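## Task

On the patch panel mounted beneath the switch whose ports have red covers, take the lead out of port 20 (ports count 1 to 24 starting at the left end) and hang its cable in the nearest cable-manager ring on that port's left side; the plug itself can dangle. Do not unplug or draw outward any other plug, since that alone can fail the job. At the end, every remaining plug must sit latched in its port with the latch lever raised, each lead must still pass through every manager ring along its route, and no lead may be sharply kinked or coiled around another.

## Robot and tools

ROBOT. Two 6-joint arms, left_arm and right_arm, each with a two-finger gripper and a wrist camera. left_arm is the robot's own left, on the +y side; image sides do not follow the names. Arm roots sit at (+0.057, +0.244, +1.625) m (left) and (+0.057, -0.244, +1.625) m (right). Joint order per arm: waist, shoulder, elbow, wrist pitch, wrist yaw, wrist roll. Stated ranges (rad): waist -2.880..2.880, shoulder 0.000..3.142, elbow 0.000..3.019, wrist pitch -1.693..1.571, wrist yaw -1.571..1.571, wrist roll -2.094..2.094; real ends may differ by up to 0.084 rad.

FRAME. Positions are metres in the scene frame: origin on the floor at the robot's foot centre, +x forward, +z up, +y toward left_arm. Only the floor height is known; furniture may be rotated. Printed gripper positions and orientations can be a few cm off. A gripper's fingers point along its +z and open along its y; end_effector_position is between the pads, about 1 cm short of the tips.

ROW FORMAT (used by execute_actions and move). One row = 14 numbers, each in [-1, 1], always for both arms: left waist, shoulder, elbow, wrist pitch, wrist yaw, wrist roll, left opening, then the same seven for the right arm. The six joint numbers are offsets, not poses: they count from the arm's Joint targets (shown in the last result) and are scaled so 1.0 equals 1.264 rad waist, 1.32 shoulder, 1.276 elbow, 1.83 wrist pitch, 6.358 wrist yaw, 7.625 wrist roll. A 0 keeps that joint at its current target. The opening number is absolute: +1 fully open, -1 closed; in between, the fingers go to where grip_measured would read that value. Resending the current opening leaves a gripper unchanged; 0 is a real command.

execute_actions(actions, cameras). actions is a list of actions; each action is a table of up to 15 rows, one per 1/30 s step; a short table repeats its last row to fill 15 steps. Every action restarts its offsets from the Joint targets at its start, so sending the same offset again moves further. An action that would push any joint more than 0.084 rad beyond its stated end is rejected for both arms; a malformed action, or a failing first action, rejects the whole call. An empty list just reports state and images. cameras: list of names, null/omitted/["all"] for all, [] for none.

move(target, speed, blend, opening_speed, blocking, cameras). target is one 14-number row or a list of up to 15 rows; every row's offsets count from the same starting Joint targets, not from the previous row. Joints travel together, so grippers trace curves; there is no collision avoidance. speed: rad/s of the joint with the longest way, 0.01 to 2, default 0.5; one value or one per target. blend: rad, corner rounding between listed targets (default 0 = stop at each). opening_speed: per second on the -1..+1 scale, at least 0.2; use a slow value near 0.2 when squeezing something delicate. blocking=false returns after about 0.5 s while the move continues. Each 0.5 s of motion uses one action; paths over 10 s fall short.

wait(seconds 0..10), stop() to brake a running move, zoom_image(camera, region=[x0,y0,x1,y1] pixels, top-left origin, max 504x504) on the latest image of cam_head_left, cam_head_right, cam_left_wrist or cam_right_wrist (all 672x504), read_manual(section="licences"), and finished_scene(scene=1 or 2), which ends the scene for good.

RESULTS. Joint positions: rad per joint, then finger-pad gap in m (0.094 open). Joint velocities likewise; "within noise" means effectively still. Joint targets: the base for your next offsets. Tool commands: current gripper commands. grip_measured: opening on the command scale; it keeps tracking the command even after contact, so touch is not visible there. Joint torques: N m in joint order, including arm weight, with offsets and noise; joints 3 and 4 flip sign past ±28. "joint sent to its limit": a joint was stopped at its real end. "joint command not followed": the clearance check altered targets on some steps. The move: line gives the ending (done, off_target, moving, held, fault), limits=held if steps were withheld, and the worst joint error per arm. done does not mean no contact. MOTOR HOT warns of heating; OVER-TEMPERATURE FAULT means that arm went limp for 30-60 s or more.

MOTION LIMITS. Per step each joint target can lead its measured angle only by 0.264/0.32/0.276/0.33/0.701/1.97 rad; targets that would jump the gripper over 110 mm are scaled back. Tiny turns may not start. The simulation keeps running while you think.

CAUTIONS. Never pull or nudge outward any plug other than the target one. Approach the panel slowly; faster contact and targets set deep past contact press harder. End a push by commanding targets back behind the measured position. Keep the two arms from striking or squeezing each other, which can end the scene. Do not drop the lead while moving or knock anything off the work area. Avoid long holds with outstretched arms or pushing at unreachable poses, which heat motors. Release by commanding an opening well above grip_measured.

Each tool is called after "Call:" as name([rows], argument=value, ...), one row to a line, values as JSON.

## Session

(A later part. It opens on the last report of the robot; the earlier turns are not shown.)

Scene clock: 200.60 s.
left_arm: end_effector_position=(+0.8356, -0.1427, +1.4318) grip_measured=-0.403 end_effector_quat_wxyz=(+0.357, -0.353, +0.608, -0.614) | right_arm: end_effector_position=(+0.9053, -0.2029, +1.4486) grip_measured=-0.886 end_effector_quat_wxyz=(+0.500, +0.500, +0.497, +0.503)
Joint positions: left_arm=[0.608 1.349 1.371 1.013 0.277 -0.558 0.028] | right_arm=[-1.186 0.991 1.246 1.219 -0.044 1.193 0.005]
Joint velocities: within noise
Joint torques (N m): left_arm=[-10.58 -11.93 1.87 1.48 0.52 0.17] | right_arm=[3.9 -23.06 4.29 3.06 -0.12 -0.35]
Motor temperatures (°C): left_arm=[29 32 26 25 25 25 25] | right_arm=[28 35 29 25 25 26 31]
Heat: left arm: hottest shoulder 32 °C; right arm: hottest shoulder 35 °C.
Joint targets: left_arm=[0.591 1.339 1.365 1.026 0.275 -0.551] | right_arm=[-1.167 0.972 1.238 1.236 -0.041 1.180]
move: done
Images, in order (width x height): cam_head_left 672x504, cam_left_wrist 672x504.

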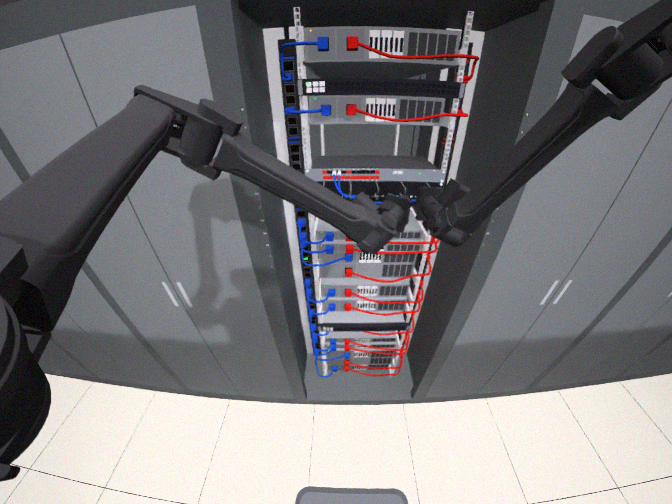

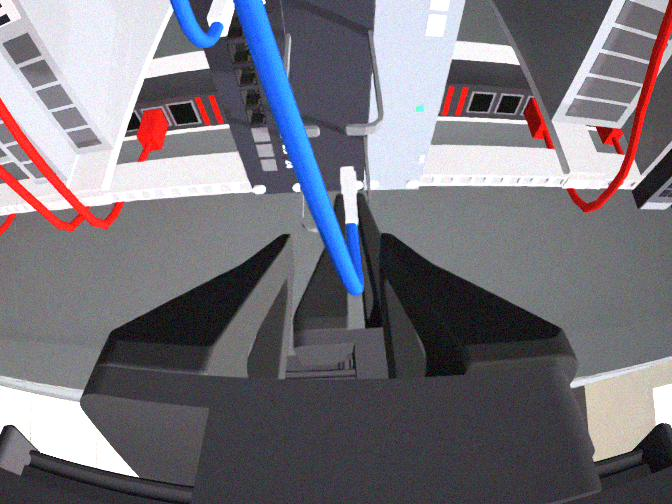

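Call:
move(target=[0,0,0,0,0,0,-0.92,0,0,0,0,0,0,-0.97], opening_speed=0.4, cameras=["cam_left_wrist","cam_head_left","cam_head_right","cam_right_wrist"])

Call:
zoom_image(camera="cam_left_wrist", region=[200, 0, 480, 390])

Call:
zoom_image(camera="cam_head_left", region=[390, 175, 430, 215])

Scene clock: 210.70 s.
left_arm: end_effector_position=(+0.8357, -0.1431, +1.4343) grip_measured=-0.914 end_effector_quat_wxyz=(+0.357, -0.354, +0.606, -0.616) | right_arm: end_effector_position=(+0.9053, -0.2032, +1.4485) grip_measured=-0.886 end_effector_quat_wxyz=(+0.501, +0.500, +0.497, +0.502)
Joint positions: left_arm=[0.603 1.348 1.37 1.015 0.277 -0.558 0.004] | right_arm=[-1.186 0.991 1.246 1.219 -0.042 1.192 0.005]
Joint velocities: within noise
Joint torques (N m): left_arm=[-10.46 -11.4 1.85 1.42 0.52 0.15] | right_arm=[3.72 -23.06 4.22 3.08 -0.22 -0.35]
Motor temperatures (°C): left_arm=[29 32 26 25 25 25 25] | right_arm=[28 35 29 25 25 26 31]
Heat: left arm: hottest shoulder 32 °C; right arm: hottest shoulder 35 °C.
Joint targets: left_arm=[0.591 1.339 1.365 1.026 0.275 -0.551] | right_arm=[-1.168 0.972 1.238 1.236 -0.041 1.179]
move: done

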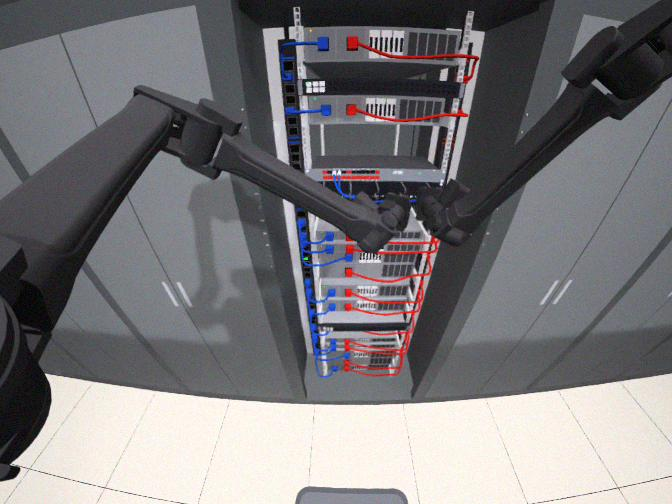

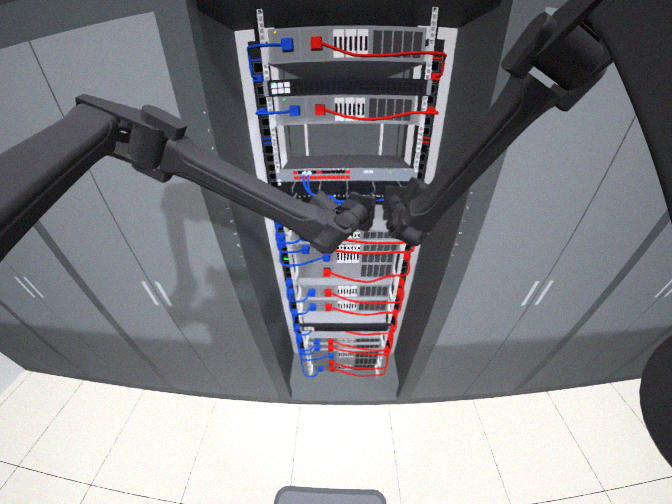

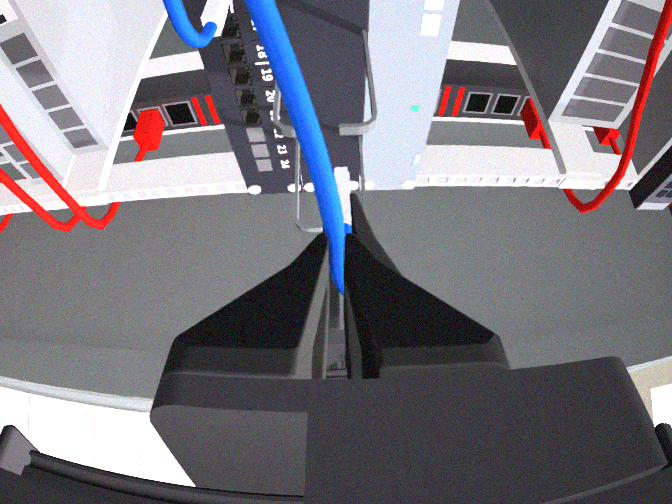

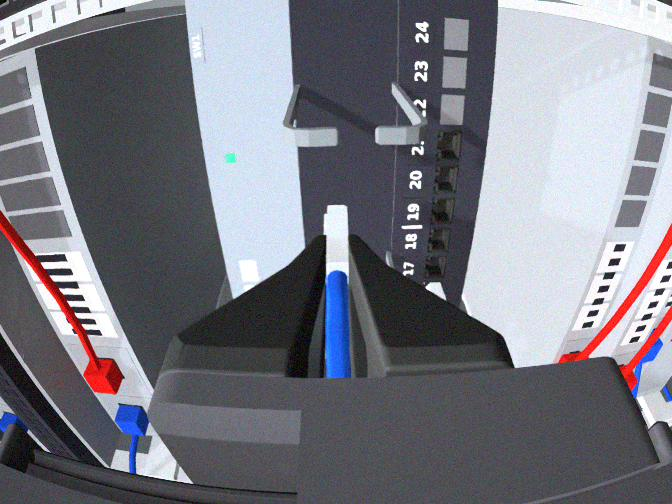

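Scaled by 1.292 from the camera's 672x504 image, which has a finer 960x720 frame.

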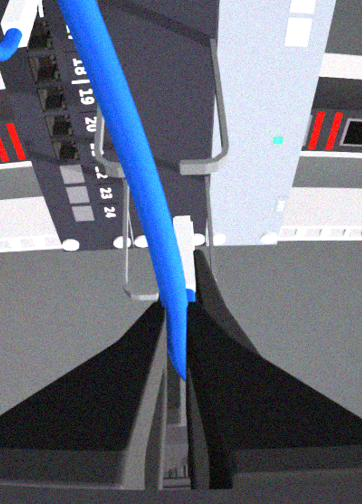

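Scaled by 12.600 from the camera's 672x504 image, which has a finer 960x720 frame.

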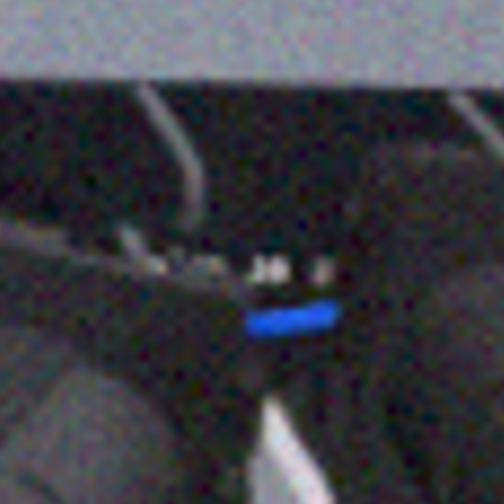

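Call:
move(target=[0.0625,-0.0144,0.1418,-0.0995,0.0036,-0.0071,-0.92,-0.0334,0.0452,0.0603,-0.0213,0,0,-0.97], speed=0.08)

Call:
zoom_image(camera="cam_left_wrist", region=[200, 0, 480, 390])

Call:
zoom_image(camera="cam_head_left", region=[380, 175, 420, 215])

Call:
zoom_image(camera="cam_head_right", region=[350, 175, 390, 215])

Scene clock: 229.40 s.
left_arm: end_effector_position=(+0.8814, -0.1337, +1.4247) grip_measured=-0.918 end_effector_quat_wxyz=(+0.334, -0.350, +0.616, -0.622) | right_arm: end_effector_position=(+0.9155, -0.2029, +1.4435) grip_measured=-0.886 end_effector_quat_wxyz=(+0.502, +0.500, +0.497, +0.501)
Joint positions: left_arm=[0.641 1.344 1.502 0.84 0.307 -0.599 0.004] | right_arm=[-1.188 1.012 1.285 1.201 -0.039 1.191 0.005]
Joint velocities: within noise
Joint torques (N m): left_arm=[-6.12 -13.39 6.53 1.17 0.27 0.02] | right_arm=[0.38 -19.96 7.95 2.21 -0.33 -0.35]
Motor temperatures (°C): left_arm=[29 31 26 25 25 25 26] | right_arm=[28 35 29 25 25 26 31]
Heat: left arm: hottest shoulder 31 °C; right arm: hottest shoulder 35 °C.
Joint targets: left_arm=[0.670 1.320 1.546 0.844 0.298 -0.605] | right_arm=[-1.210 1.031 1.315 1.197 -0.041 1.179]
move: off_target (left_arm); left_arm: the elbow is farthest, 0.044 rad from its target

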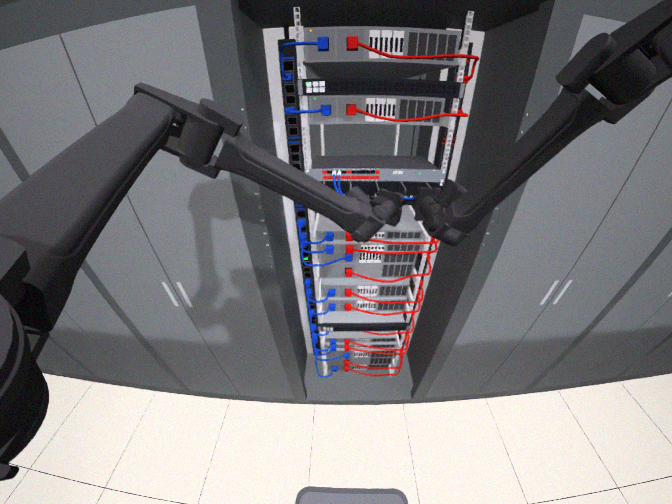

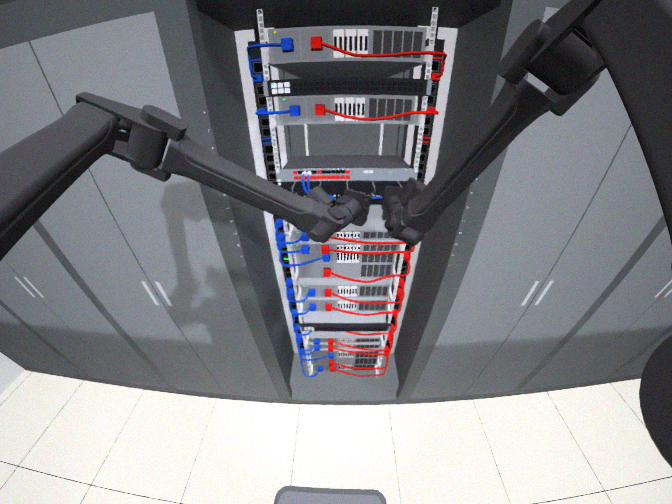

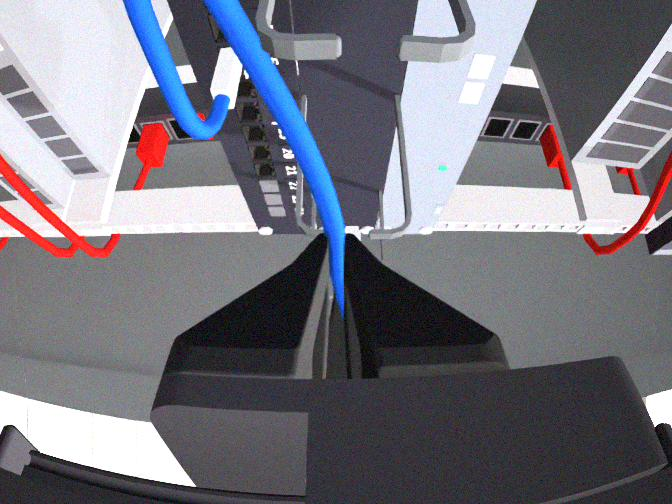

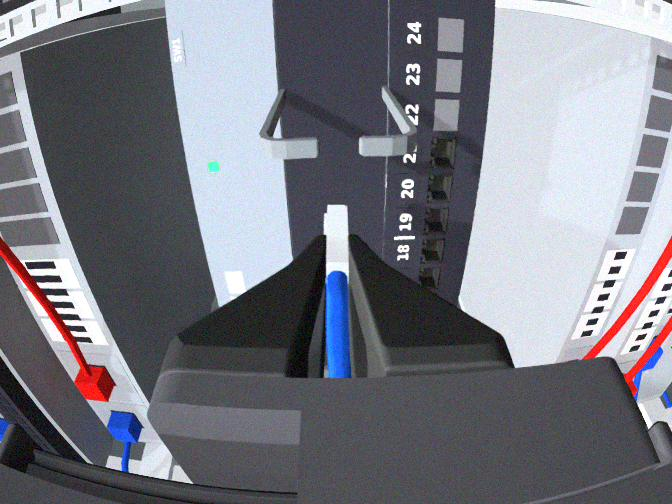

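Scaled by 1.292 from the camera's 672x504 image, which has a finer 960x720 frame.

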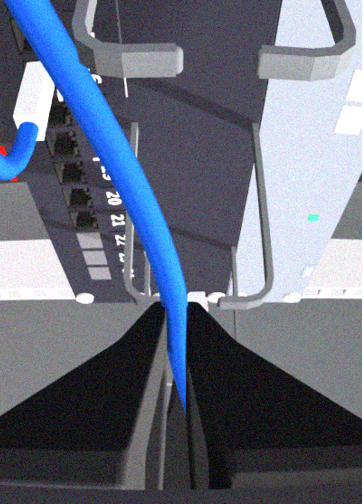

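Scaled by 12.600 from the camera's 672x504 image, which has a finer 960x720 frame.

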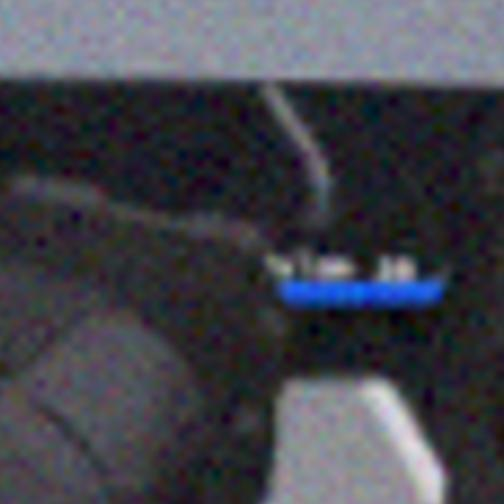

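Scaled by 12.600 from the camera's 672x504 image, which has a finer 960x720 frame.

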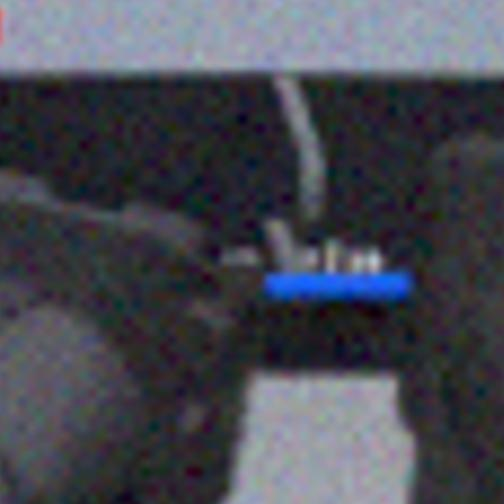

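Call:
execute_actions(actions=[], cameras=["cam_head_left","cam_head_right","cam_left_wrist","cam_right_wrist"])

Call:
zoom_image(camera="cam_head_left", region=[380, 175, 420, 215])

Call:
zoom_image(camera="cam_head_right", region=[350, 175, 390, 215])

Scene clock: 258.80 s.
left_arm: end_effector_position=(+0.8815, -0.1338, +1.4248) grip_measured=-0.918 end_effector_quat_wxyz=(+0.334, -0.350, +0.615, -0.623) | right_arm: end_effector_position=(+0.9159, -0.2030, +1.4437) grip_measured=-0.886 end_effector_quat_wxyz=(+0.502, +0.500, +0.497, +0.501)
Joint positions: left_arm=[0.641 1.344 1.502 0.839 0.307 -0.6 0.004] | right_arm=[-1.188 1.012 1.286 1.2 -0.039 1.191 0.005]
Joint velocities: within noise
Joint torques (N m): left_arm=[-6.77 -13.63 6.41 1.24 0.23 0.05] | right_arm=[0.32 -20.31 7.9 2.29 -0.31 -0.35]
Motor temperatures (°C): left_arm=[29 32 27 25 25 25 27] | right_arm=[28 37 30 25 25 26 31]
Heat: left arm: hottest shoulder 32 °C; right arm: hottest shoulder 37 °C.
Joint targets: left_arm=[0.670 1.320 1.546 0.844 0.299 -0.605] | right_arm=[-1.210 1.031 1.315 1.197 -0.041 1.179]
Tool commands: left_gripper/opening=-0.92 right_gripper/opening=-0.97

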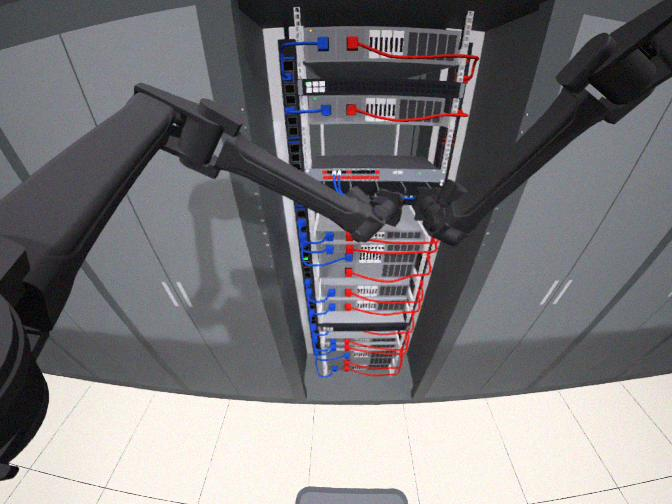

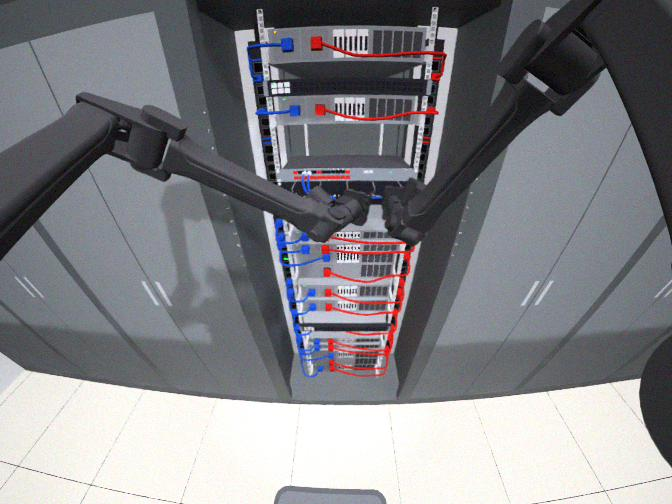

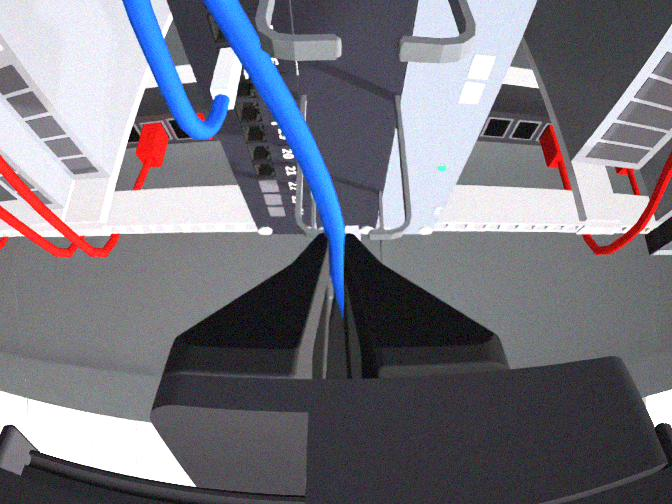

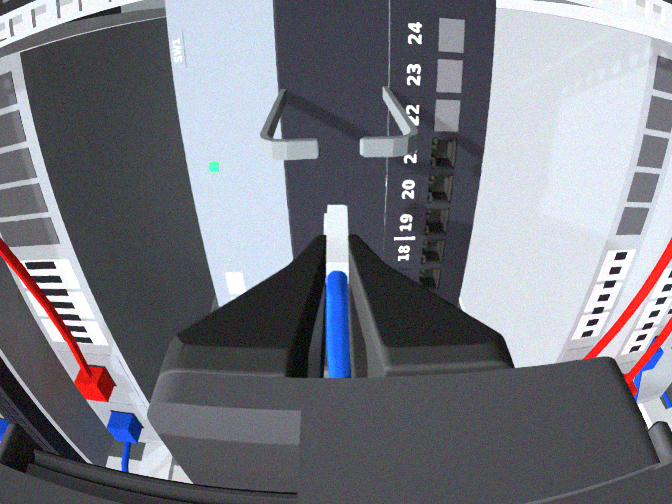

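Scaled by 12.600 from the camera's 672x504 image, which has a finer 960x720 frame.

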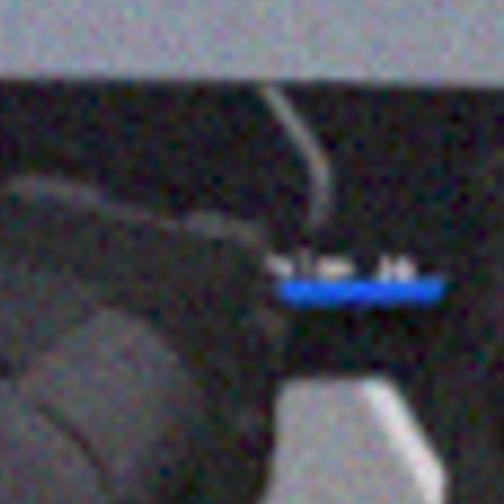

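Scaled by 12.600 from the camera's 672x504 image, which has a finer 960x720 frame.

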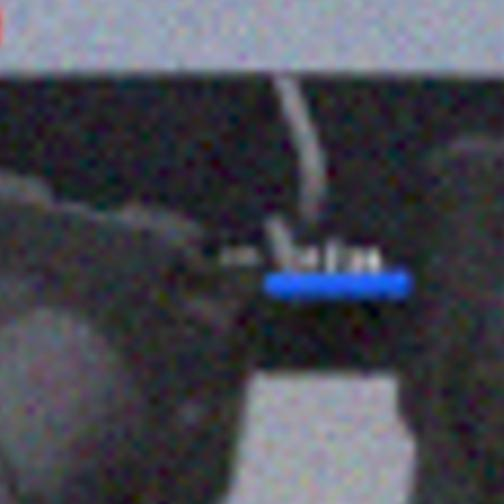

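Call:
move(target=[-0.0114,0.0209,0.04,-0.0149,-0.0011,0.0017,-0.92,0.0475,0.0136,0.0427,-0.0208,0.0004,-0.003,-0.97], speed=0.05)

Call:
zoom_image(camera="cam_head_left", region=[380, 175, 420, 215])

Call:
zoom_image(camera="cam_head_right", region=[350, 175, 390, 215])

Scene clock: 302.30 s.
left_arm: end_effector_position=(+0.8998, -0.1289, +1.4281) grip_measured=-0.918 end_effector_quat_wxyz=(+0.341, -0.352, +0.612, -0.621) | right_arm: end_effector_position=(+0.9320, -0.1986, +1.4468) grip_measured=-0.886 end_effector_quat_wxyz=(+0.503, +0.498, +0.497, +0.502)
Joint positions: left_arm=[0.641 1.351 1.552 0.813 0.304 -0.601 0.004] | right_arm=[-1.168 1.027 1.339 1.165 -0.04 1.17 0.005]
Joint velocities: within noise
Joint torques (N m): left_arm=[-7.3 -12.51 6.69 1.06 0.12 0.21] | right_arm=[4.07 -20.13 8.35 2.21 -0.17 -0.34]
Motor temperatures (°C): left_arm=[29 32 27 25 25 25 27] | right_arm=[28 38 31 25 25 26 32]
Heat: left arm: hottest shoulder 32 °C; right arm: hottest shoulder 38 °C.
Joint targets: left_arm=[0.656 1.347 1.597 0.817 0.291 -0.592] | right_arm=[-1.150 1.049 1.369 1.160 -0.039 1.157]
move: off_target (left_arm); left_arm: the elbow is farthest, 0.045 rad from its target

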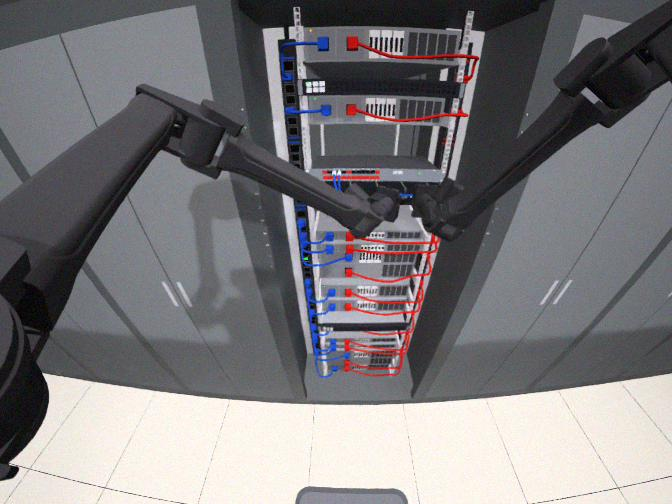

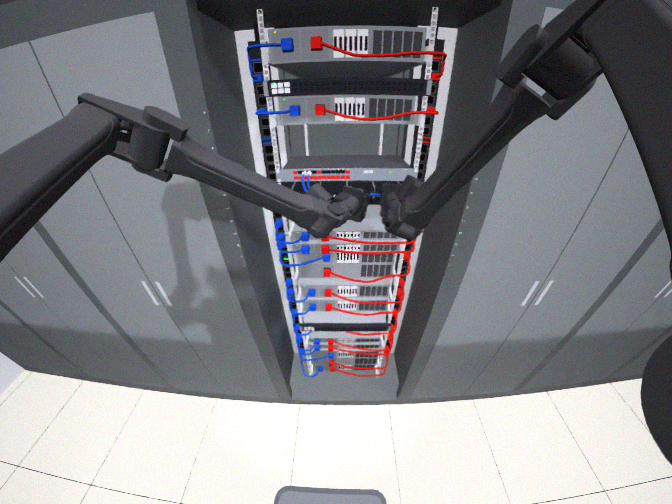

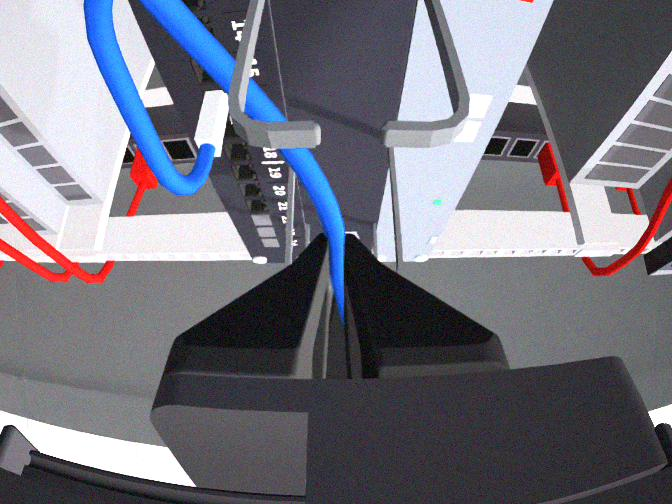

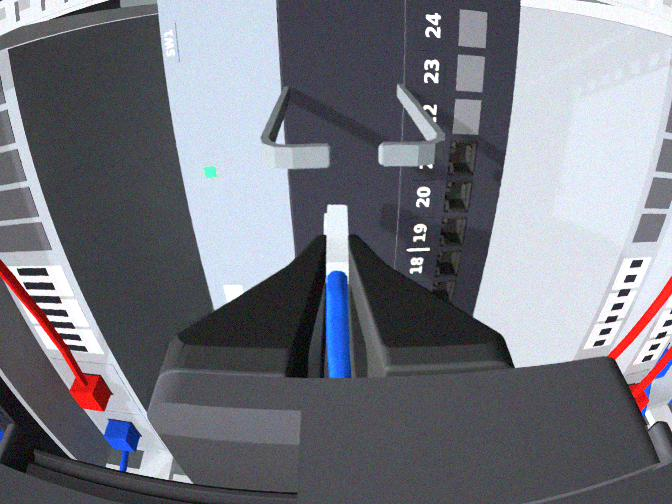

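Scaled by 12.600 from the camera's 672x504 image, which has a finer 960x720 frame.

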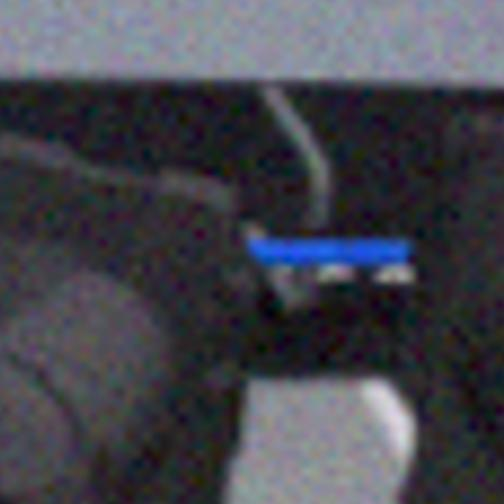

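Scaled by 12.600 from the camera's 672x504 image, which has a finer 960x720 frame.

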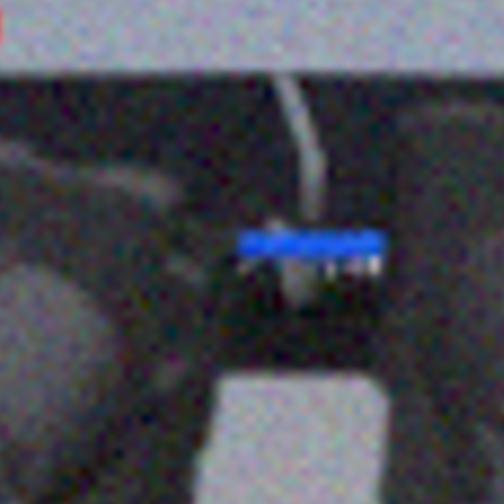

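Call:
move(target=[0.0013,0.0042,0.0198,-0.0108,0,0,-0.92,0.0007,0.0066,0.0204,-0.0094,0,0,-0.97], speed=0.05)

Call:
zoom_image(camera="cam_head_left", region=[380, 175, 420, 215])

Call:
zoom_image(camera="cam_head_right", region=[350, 175, 390, 215])

Scene clock: 317.67 s.
left_arm: end_effector_position=(+0.9070, -0.1290, +1.4282) grip_measured=-0.918 end_effector_quat_wxyz=(+0.341, -0.352, +0.612, -0.621) | right_arm: end_effector_position=(+0.9394, -0.1987, +1.4467) grip_measured=-0.886 end_effector_quat_wxyz=(+0.503, +0.498, +0.497, +0.502)
Joint positions: left_arm=[0.641 1.357 1.577 0.794 0.303 -0.601 0.004] | right_arm=[-1.167 1.035 1.364 1.147 -0.04 1.169 0.005]
Joint velocities: within noise
Joint torques (N m): left_arm=[-7.71 -12.57 6.9 1.11 0.15 0.2] | right_arm=[4.25 -20.54 8.65 2.24 -0.17 -0.38]
Motor temperatures (°C): left_arm=[29 32 27 25 25 25 27] | right_arm=[28 38 31 25 25 26 32]
Heat: left arm: hottest shoulder 32 °C; right arm: hottest shoulder 38 °C.
Joint targets: left_arm=[0.657 1.353 1.622 0.797 0.291 -0.592] | right_arm=[-1.149 1.058 1.395 1.142 -0.039 1.157]
move: off_target (left_arm); left_arm: the elbow is farthest, 0.045 rad from its target

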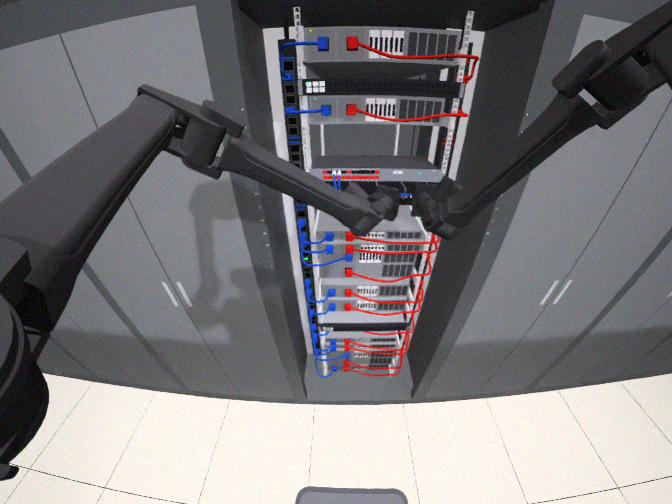

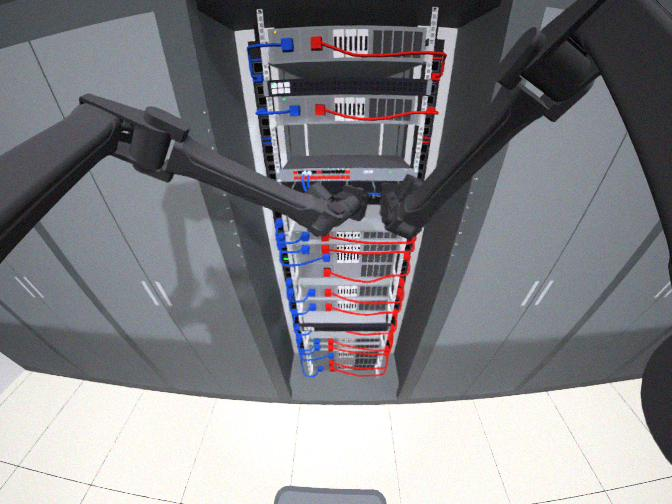

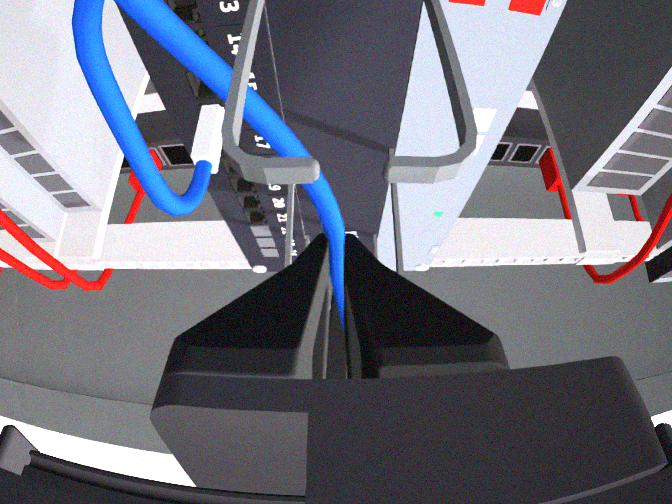

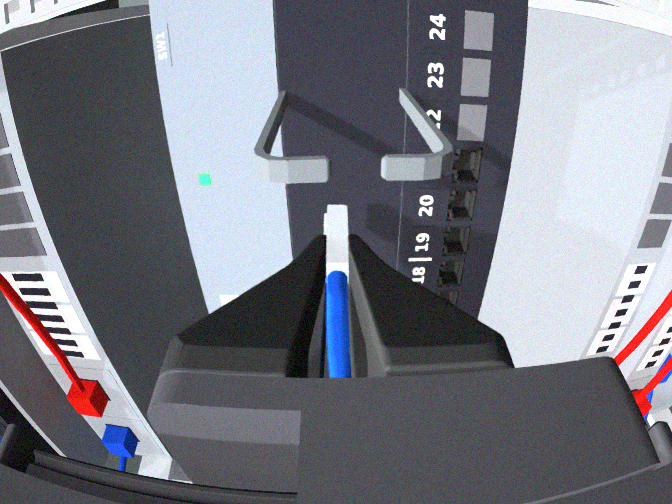

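Scaled by 12.600 from the camera's 672x504 image, which has a finer 960x720 frame.

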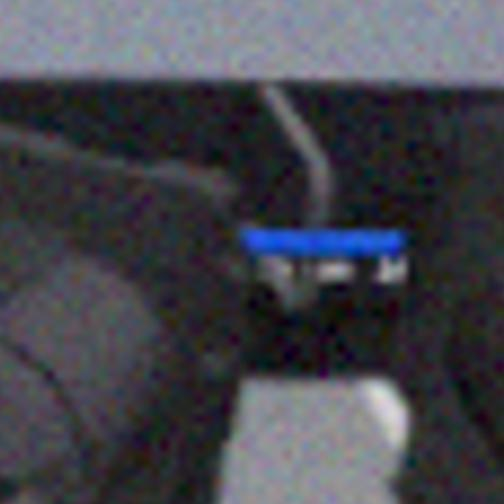

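Scaled by 12.600 from the camera's 672x504 image, which has a finer 960x720 frame.

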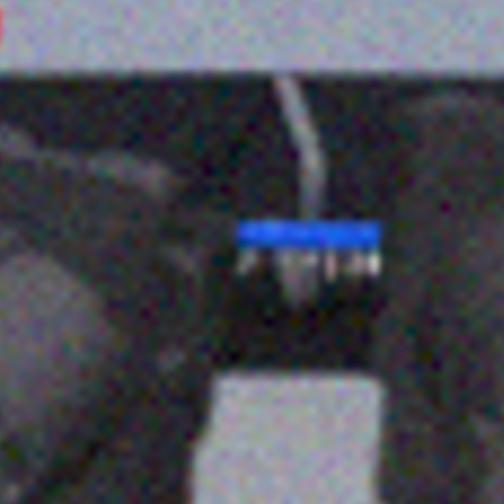

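Call:
zoom_image(camera="cam_left_wrist", region=[60, 0, 560, 300])

Scaled by 1.008 from the camera's 672x504 image, which has a finer 960x720 frame.

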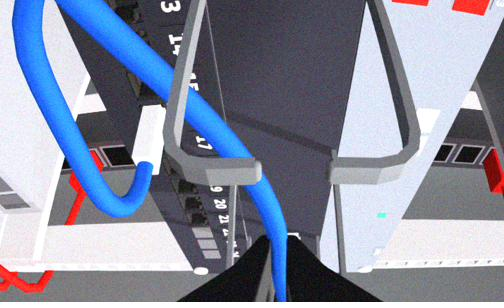

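Call:
move(target=[0.0015,0.0045,0.0168,-0.0086,0,0,-0.92,0.0,0.0069,0.0173,-0.0071,0,0,-0.97], speed=0.05)

Call:
zoom_image(camera="cam_head_left", region=[380, 175, 420, 215])

Call:
zoom_image(camera="cam_head_right", region=[350, 175, 390, 215])

Scene clock: 339.07 s.
left_arm: end_effector_position=(+0.9133, -0.1288, +1.4283) grip_measured=-0.918 end_effector_quat_wxyz=(+0.341, -0.353, +0.612, -0.620) | right_arm: end_effector_position=(+0.9455, -0.1988, +1.4465) grip_measured=-0.886 end_effector_quat_wxyz=(+0.503, +0.498, +0.496, +0.502)
Joint positions: left_arm=[0.641 1.362 1.599 0.778 0.302 -0.601 0.004] | right_arm=[-1.166 1.043 1.386 1.135 -0.04 1.169 0.005]
Joint velocities: within noise
Joint torques (N m): left_arm=[-7.36 -12.45 7.06 1.13 0.16 0.19] | right_arm=[4.25 -20.42 8.7 2.15 -0.17 -0.36]
Motor temperatures (°C): left_arm=[29 31 28 25 25 25 27] | right_arm=[28 37 32 25 25 26 32]
Heat: left arm: hottest shoulder 31 °C; right arm: hottest shoulder 37 °C.
Joint targets: left_arm=[0.659 1.359 1.644 0.781 0.291 -0.592] | right_arm=[-1.149 1.067 1.417 1.129 -0.039 1.157]
move: off_target (left_arm); left_arm: the elbow is farthest, 0.045 rad from its target

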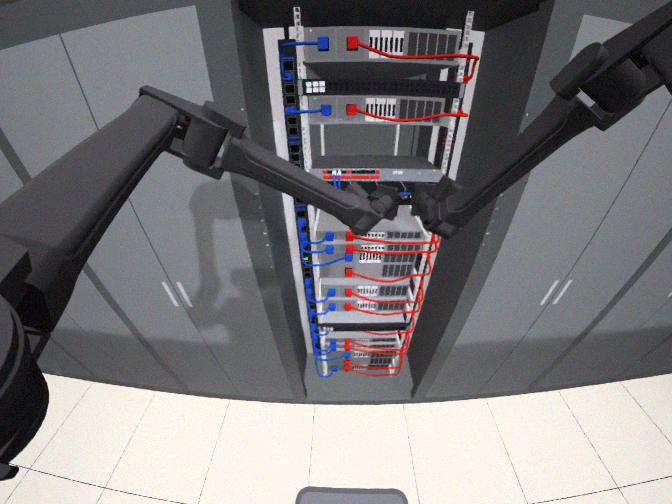

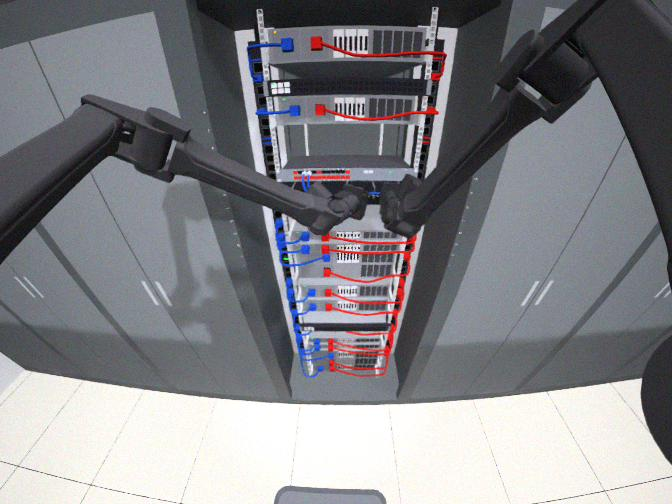

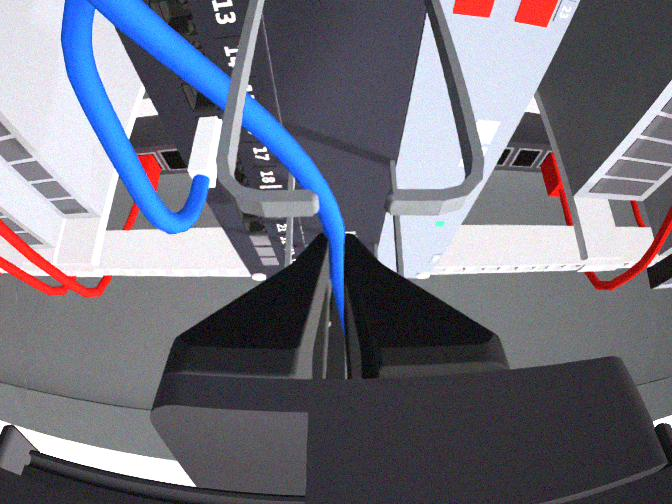

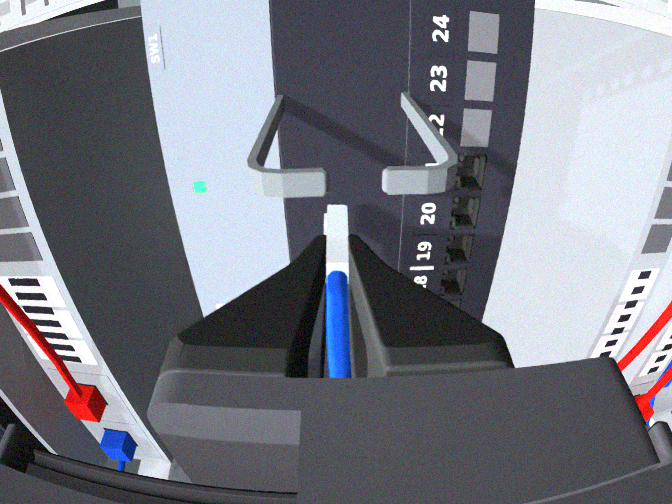

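Scaled by 12.600 from the camera's 672x504 image, which has a finer 960x720 frame.

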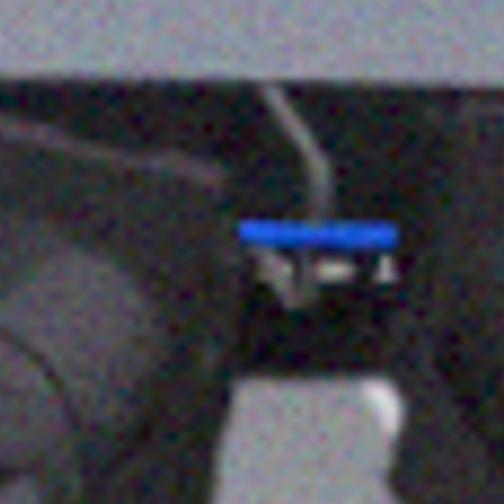

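Scaled by 12.600 from the camera's 672x504 image, which has a finer 960x720 frame.

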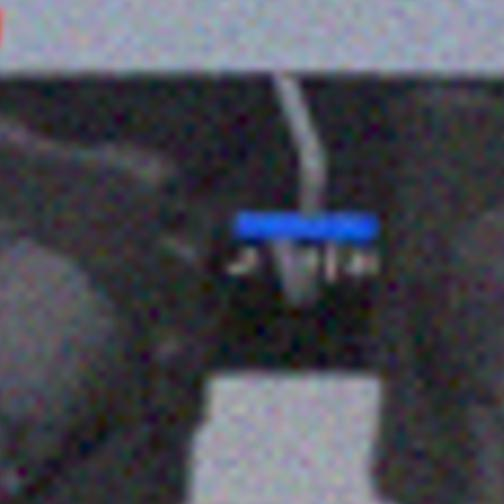

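Call:
zoom_image(camera="cam_head_left", region=[396, 185, 414, 203])

Call:
zoom_image(camera="cam_head_right", region=[366, 185, 384, 203])

Scaled by 28.000 from the camera's 672x504 image, which has a finer 960x720 frame.

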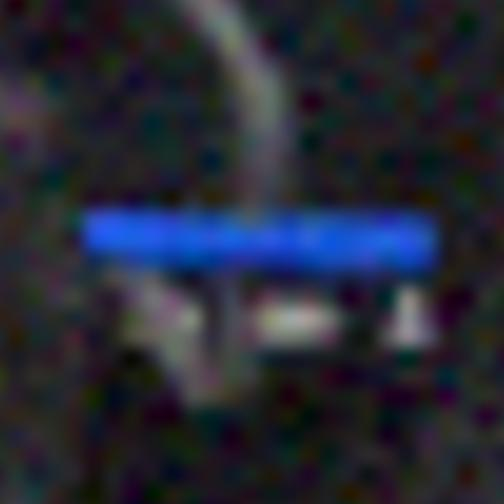

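Scaled by 28.000 from the camera's 672x504 image, which has a finer 960x720 frame.

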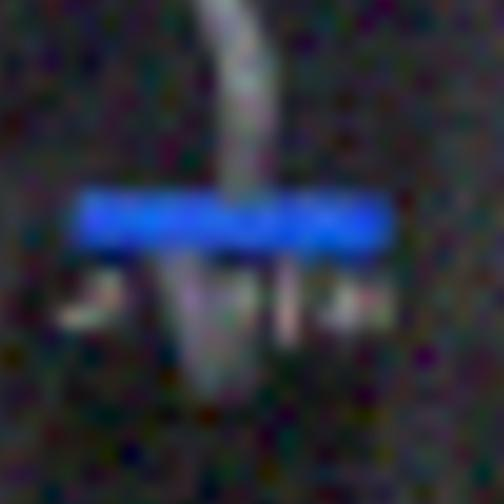

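Call:
move(target=[0,0.0047,0.0129,-0.0056,0,0,-0.92,-0.0024,0.0083,0.013,-0.0036,0,0,-0.97], speed=0.05)

Call:
zoom_image(camera="cam_head_left", region=[396, 185, 414, 203])

Call:
zoom_image(camera="cam_head_right", region=[366, 185, 384, 203])

Scene clock: 360.97 s.
left_arm: end_effector_position=(+0.9180, -0.1289, +1.4281) grip_measured=-0.918 end_effector_quat_wxyz=(+0.342, -0.353, +0.611, -0.620) | right_arm: end_effector_position=(+0.9499, -0.1985, +1.4454) grip_measured=-0.886 end_effector_quat_wxyz=(+0.504, +0.498, +0.496, +0.503)
Joint positions: left_arm=[0.641 1.367 1.615 0.769 0.301 -0.601 0.004] | right_arm=[-1.166 1.052 1.403 1.13 -0.04 1.169 0.005]
Joint velocities: within noise
Joint torques (N m): left_arm=[-7.36 -12.63 6.99 1.17 0.16 0.18] | right_arm=[4.01 -20.48 8.72 2.13 -0.18 -0.36]
Motor temperatures (°C): left_arm=[29 31 28 25 25 25 28] | right_arm=[28 35 32 25 25 26 32]
Heat: left arm: hottest shoulder 31 °C; right arm: hottest shoulder 35 °C.
Joint targets: left_arm=[0.659 1.365 1.660 0.771 0.291 -0.592] | right_arm=[-1.152 1.078 1.434 1.123 -0.039 1.157]
move: off_target (left_arm); left_arm: the elbow is farthest, 0.045 rad from its target

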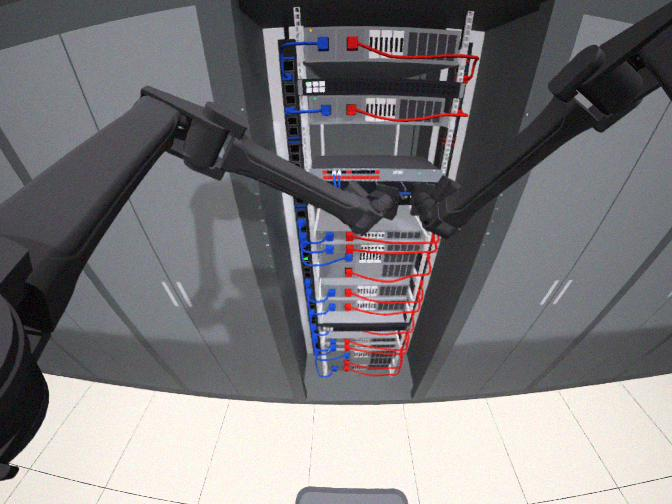

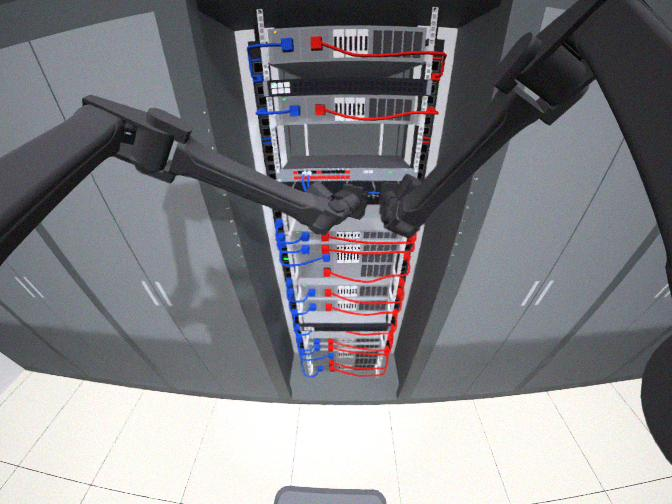

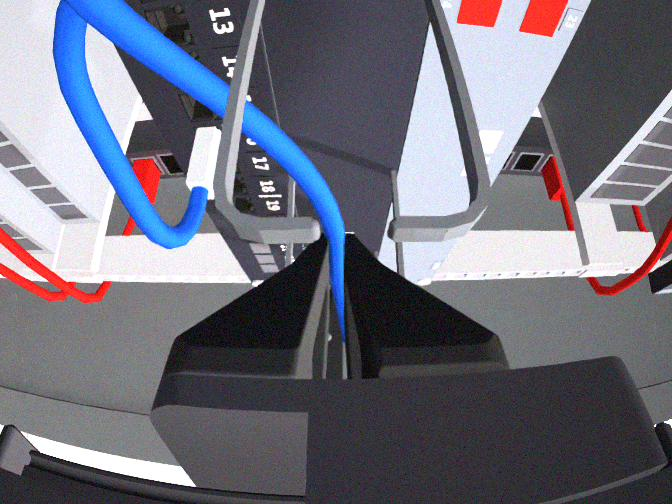

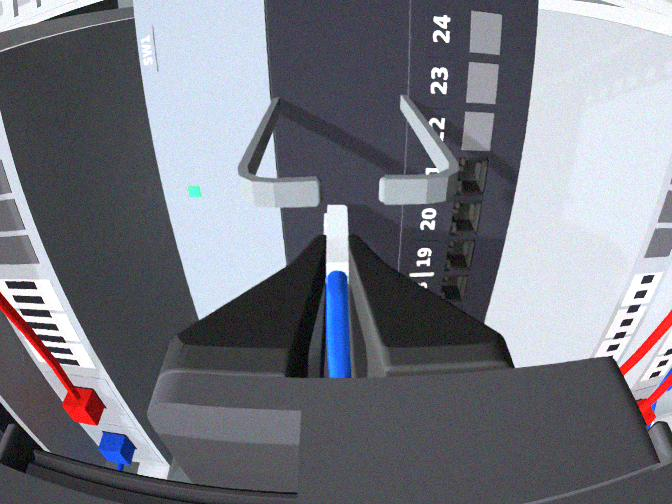

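Scaled by 28.000 from the camera's 672x504 image, which has a finer 960x720 frame.

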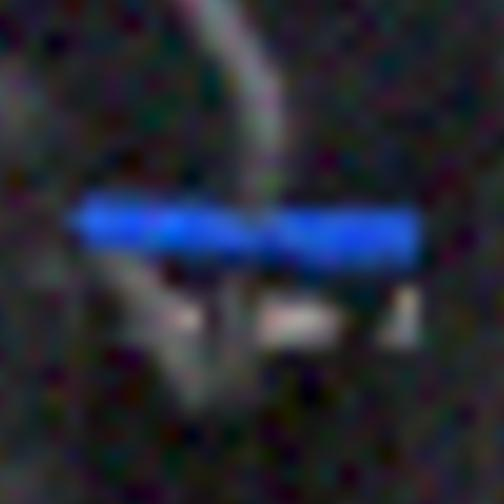

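Scaled by 28.000 from the camera's 672x504 image, which has a finer 960x720 frame.

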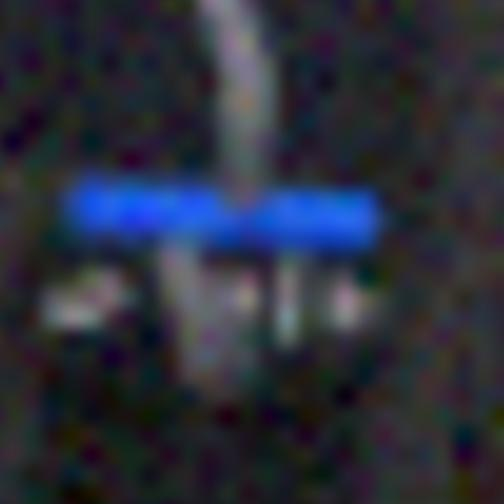

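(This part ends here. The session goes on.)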